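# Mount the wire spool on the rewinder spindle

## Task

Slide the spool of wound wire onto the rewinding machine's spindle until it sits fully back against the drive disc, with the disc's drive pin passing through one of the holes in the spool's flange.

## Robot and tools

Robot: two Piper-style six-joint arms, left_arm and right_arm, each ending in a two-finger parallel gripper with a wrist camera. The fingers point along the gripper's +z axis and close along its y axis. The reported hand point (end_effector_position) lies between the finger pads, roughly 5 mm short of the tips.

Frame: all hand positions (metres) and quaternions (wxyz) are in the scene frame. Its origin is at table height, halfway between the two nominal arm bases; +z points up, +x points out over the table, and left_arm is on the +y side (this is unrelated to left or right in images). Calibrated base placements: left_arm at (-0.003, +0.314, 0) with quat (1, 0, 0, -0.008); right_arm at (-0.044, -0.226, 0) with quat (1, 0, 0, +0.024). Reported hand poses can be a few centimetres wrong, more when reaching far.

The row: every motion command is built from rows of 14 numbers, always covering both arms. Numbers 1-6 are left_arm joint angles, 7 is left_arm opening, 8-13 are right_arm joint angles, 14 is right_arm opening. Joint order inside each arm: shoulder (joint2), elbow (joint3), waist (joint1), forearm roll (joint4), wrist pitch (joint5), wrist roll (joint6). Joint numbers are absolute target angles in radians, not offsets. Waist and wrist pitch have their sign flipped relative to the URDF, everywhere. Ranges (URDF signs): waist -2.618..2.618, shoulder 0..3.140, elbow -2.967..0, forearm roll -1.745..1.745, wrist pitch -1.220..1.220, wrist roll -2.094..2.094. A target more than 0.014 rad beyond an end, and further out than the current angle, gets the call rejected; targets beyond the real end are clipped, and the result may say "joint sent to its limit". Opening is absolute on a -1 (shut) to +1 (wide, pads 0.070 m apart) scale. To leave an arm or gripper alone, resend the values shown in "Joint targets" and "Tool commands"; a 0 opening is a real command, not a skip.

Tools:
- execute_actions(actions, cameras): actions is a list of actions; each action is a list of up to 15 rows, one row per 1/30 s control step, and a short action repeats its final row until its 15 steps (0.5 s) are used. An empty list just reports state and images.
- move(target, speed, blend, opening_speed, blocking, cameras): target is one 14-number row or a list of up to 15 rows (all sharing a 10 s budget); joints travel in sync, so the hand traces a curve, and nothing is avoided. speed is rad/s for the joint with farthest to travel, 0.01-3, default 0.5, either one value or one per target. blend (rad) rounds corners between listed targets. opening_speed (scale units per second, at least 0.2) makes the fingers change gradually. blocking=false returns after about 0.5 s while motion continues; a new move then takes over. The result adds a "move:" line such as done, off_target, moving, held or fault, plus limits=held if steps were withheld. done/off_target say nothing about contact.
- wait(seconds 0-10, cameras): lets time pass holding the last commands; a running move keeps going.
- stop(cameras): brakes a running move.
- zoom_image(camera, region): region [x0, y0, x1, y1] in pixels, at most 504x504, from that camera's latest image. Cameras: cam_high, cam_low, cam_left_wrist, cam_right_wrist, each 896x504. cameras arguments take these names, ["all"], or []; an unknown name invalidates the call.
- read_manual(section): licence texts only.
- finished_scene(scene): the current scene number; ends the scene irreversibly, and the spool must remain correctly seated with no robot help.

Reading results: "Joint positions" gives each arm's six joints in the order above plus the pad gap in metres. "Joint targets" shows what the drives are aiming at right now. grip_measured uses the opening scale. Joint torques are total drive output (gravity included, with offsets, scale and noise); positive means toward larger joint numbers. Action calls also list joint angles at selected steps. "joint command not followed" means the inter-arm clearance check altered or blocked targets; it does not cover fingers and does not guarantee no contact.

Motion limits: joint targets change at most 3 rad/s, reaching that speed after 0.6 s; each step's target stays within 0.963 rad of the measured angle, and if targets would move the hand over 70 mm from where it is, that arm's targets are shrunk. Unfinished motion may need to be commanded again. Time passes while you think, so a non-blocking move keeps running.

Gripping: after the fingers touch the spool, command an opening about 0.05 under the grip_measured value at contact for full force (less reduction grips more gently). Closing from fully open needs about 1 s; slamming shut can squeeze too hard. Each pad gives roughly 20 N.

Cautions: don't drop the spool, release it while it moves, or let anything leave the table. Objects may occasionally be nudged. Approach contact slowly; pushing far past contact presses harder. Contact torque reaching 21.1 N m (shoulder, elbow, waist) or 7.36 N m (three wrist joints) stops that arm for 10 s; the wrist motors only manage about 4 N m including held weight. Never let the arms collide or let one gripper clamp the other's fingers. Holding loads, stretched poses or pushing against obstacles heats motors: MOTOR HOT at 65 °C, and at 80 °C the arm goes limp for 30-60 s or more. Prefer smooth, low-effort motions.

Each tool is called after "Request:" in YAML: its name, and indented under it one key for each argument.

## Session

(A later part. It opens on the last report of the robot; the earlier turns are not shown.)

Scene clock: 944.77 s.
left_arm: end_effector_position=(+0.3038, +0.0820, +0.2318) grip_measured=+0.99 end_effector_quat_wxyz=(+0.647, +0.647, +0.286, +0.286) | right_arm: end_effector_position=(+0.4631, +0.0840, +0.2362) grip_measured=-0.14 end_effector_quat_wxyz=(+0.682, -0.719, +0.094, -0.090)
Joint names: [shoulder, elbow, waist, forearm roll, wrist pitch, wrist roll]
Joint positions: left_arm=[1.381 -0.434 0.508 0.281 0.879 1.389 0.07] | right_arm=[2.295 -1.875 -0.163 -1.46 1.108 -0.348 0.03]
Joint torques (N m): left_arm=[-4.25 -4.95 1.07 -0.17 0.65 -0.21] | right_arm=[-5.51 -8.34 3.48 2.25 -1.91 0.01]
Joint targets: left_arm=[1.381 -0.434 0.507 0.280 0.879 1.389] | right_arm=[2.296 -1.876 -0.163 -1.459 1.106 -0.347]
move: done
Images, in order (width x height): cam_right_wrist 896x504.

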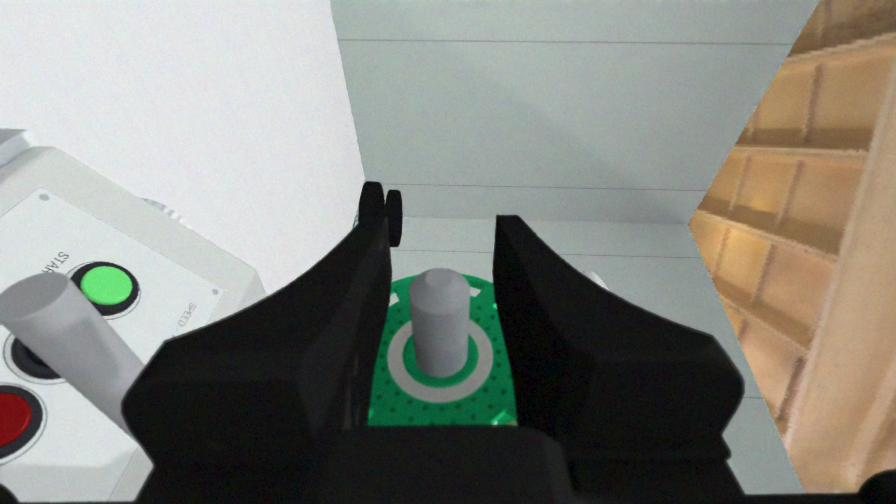

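Request:
move:
  target:
    - [1.38085, -0.43396, 0.50742, 0.28044, 0.87930, 1.38916, 1, 2.280714, -1.846835, -0.165461, -1.451422, 1.10437, -0.363092, -0.143]
    - [1.38085, -0.43396, 0.50742, 0.28044, 0.87930, 1.38916, 1, 2.247145, -1.784184, -0.172229, -1.434026, 1.101814, -0.396330, -0.143]
    - [1.38085, -0.43396, 0.50742, 0.28044, 0.87930, 1.38916, 1, 2.139634, -1.592502, -0.154046, -1.401986, 1.131042, -0.486092, -0.143]
    - [1.38085, -0.43396, 0.50742, 0.28044, 0.87930, 1.38916, 1, 2.075727, -1.479697, -0.169347, -1.370937, 1.126717, -0.542024, -0.143]
  speed: [0.06, 0.3, 0.4, 0.4]
  blend: [0.01, 0.02, 0.03, 0]
  cameras: ["cam_high", "cam_low", "cam_left_wrist", "cam_right_wrist"]

Scene clock: 951.43 s.
left_arm: end_effector_position=(+0.3038, +0.0820, +0.2318) grip_measured=+0.99 end_effector_quat_wxyz=(+0.647, +0.647, +0.286, +0.286) | right_arm: end_effector_position=(+0.4042, +0.0735, +0.2367) grip_measured=-0.14 end_effector_quat_wxyz=(+0.682, -0.719, +0.095, -0.091)
Joint names: [shoulder, elbow, waist, forearm roll, wrist pitch, wrist roll]
Joint positions: left_arm=[1.381 -0.434 0.508 0.281 0.879 1.389 0.07] | right_arm=[2.075 -1.478 -0.169 -1.371 1.127 -0.543 0.03]
Joint torques (N m): left_arm=[-4.22 -4.84 1.08 -0.16 0.65 -0.21] | right_arm=[-5.66 -6.19 0.84 1 0.52 0.04]
Motor temperatures (°C): left_arm=[32 31 33 33 33 29] | right_arm=[44 34 29 43 44 28]
Joint targets: left_arm=[1.381 -0.434 0.507 0.280 0.879 1.389] | right_arm=[2.076 -1.480 -0.169 -1.371 1.127 -0.542]
move: done

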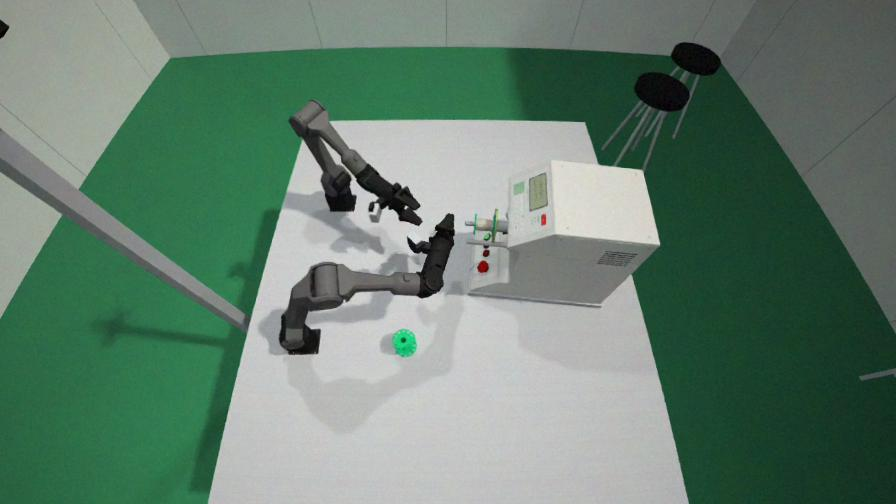

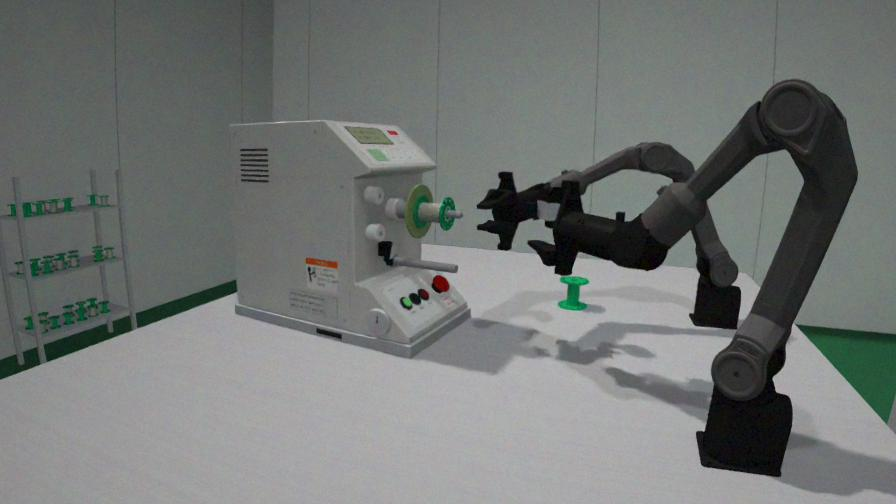

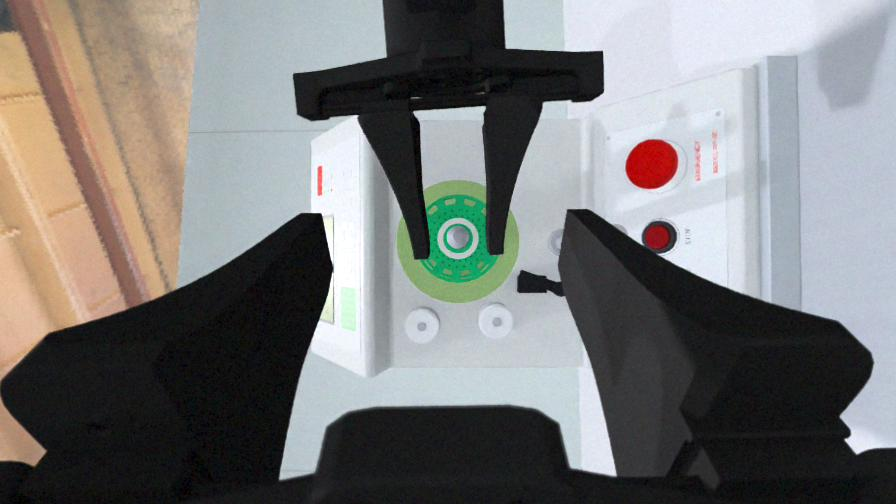

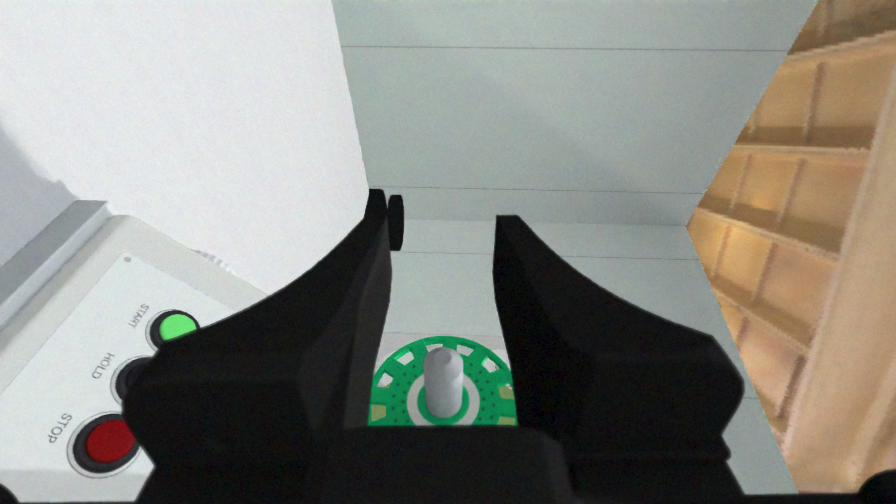

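Request:
zoom_image:
  camera: "cam_high"
  region: [455, 195, 535, 255]

Request:
zoom_image:
  camera: "cam_low"
  region: [385, 175, 475, 255]

Scaled by 6.300 from the camera's 896x504 image, which has a finer 1280x720 frame.

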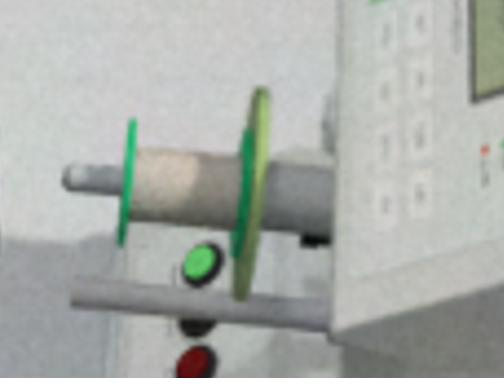

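Scaled by 5.600 from the camera's 896x504 image, which has a finer 1280x720 frame.

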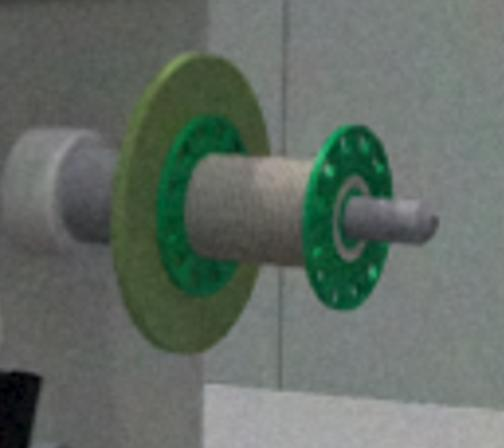

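Request:
finished_scene:
  scene: 1

The scene is finished: the task was done.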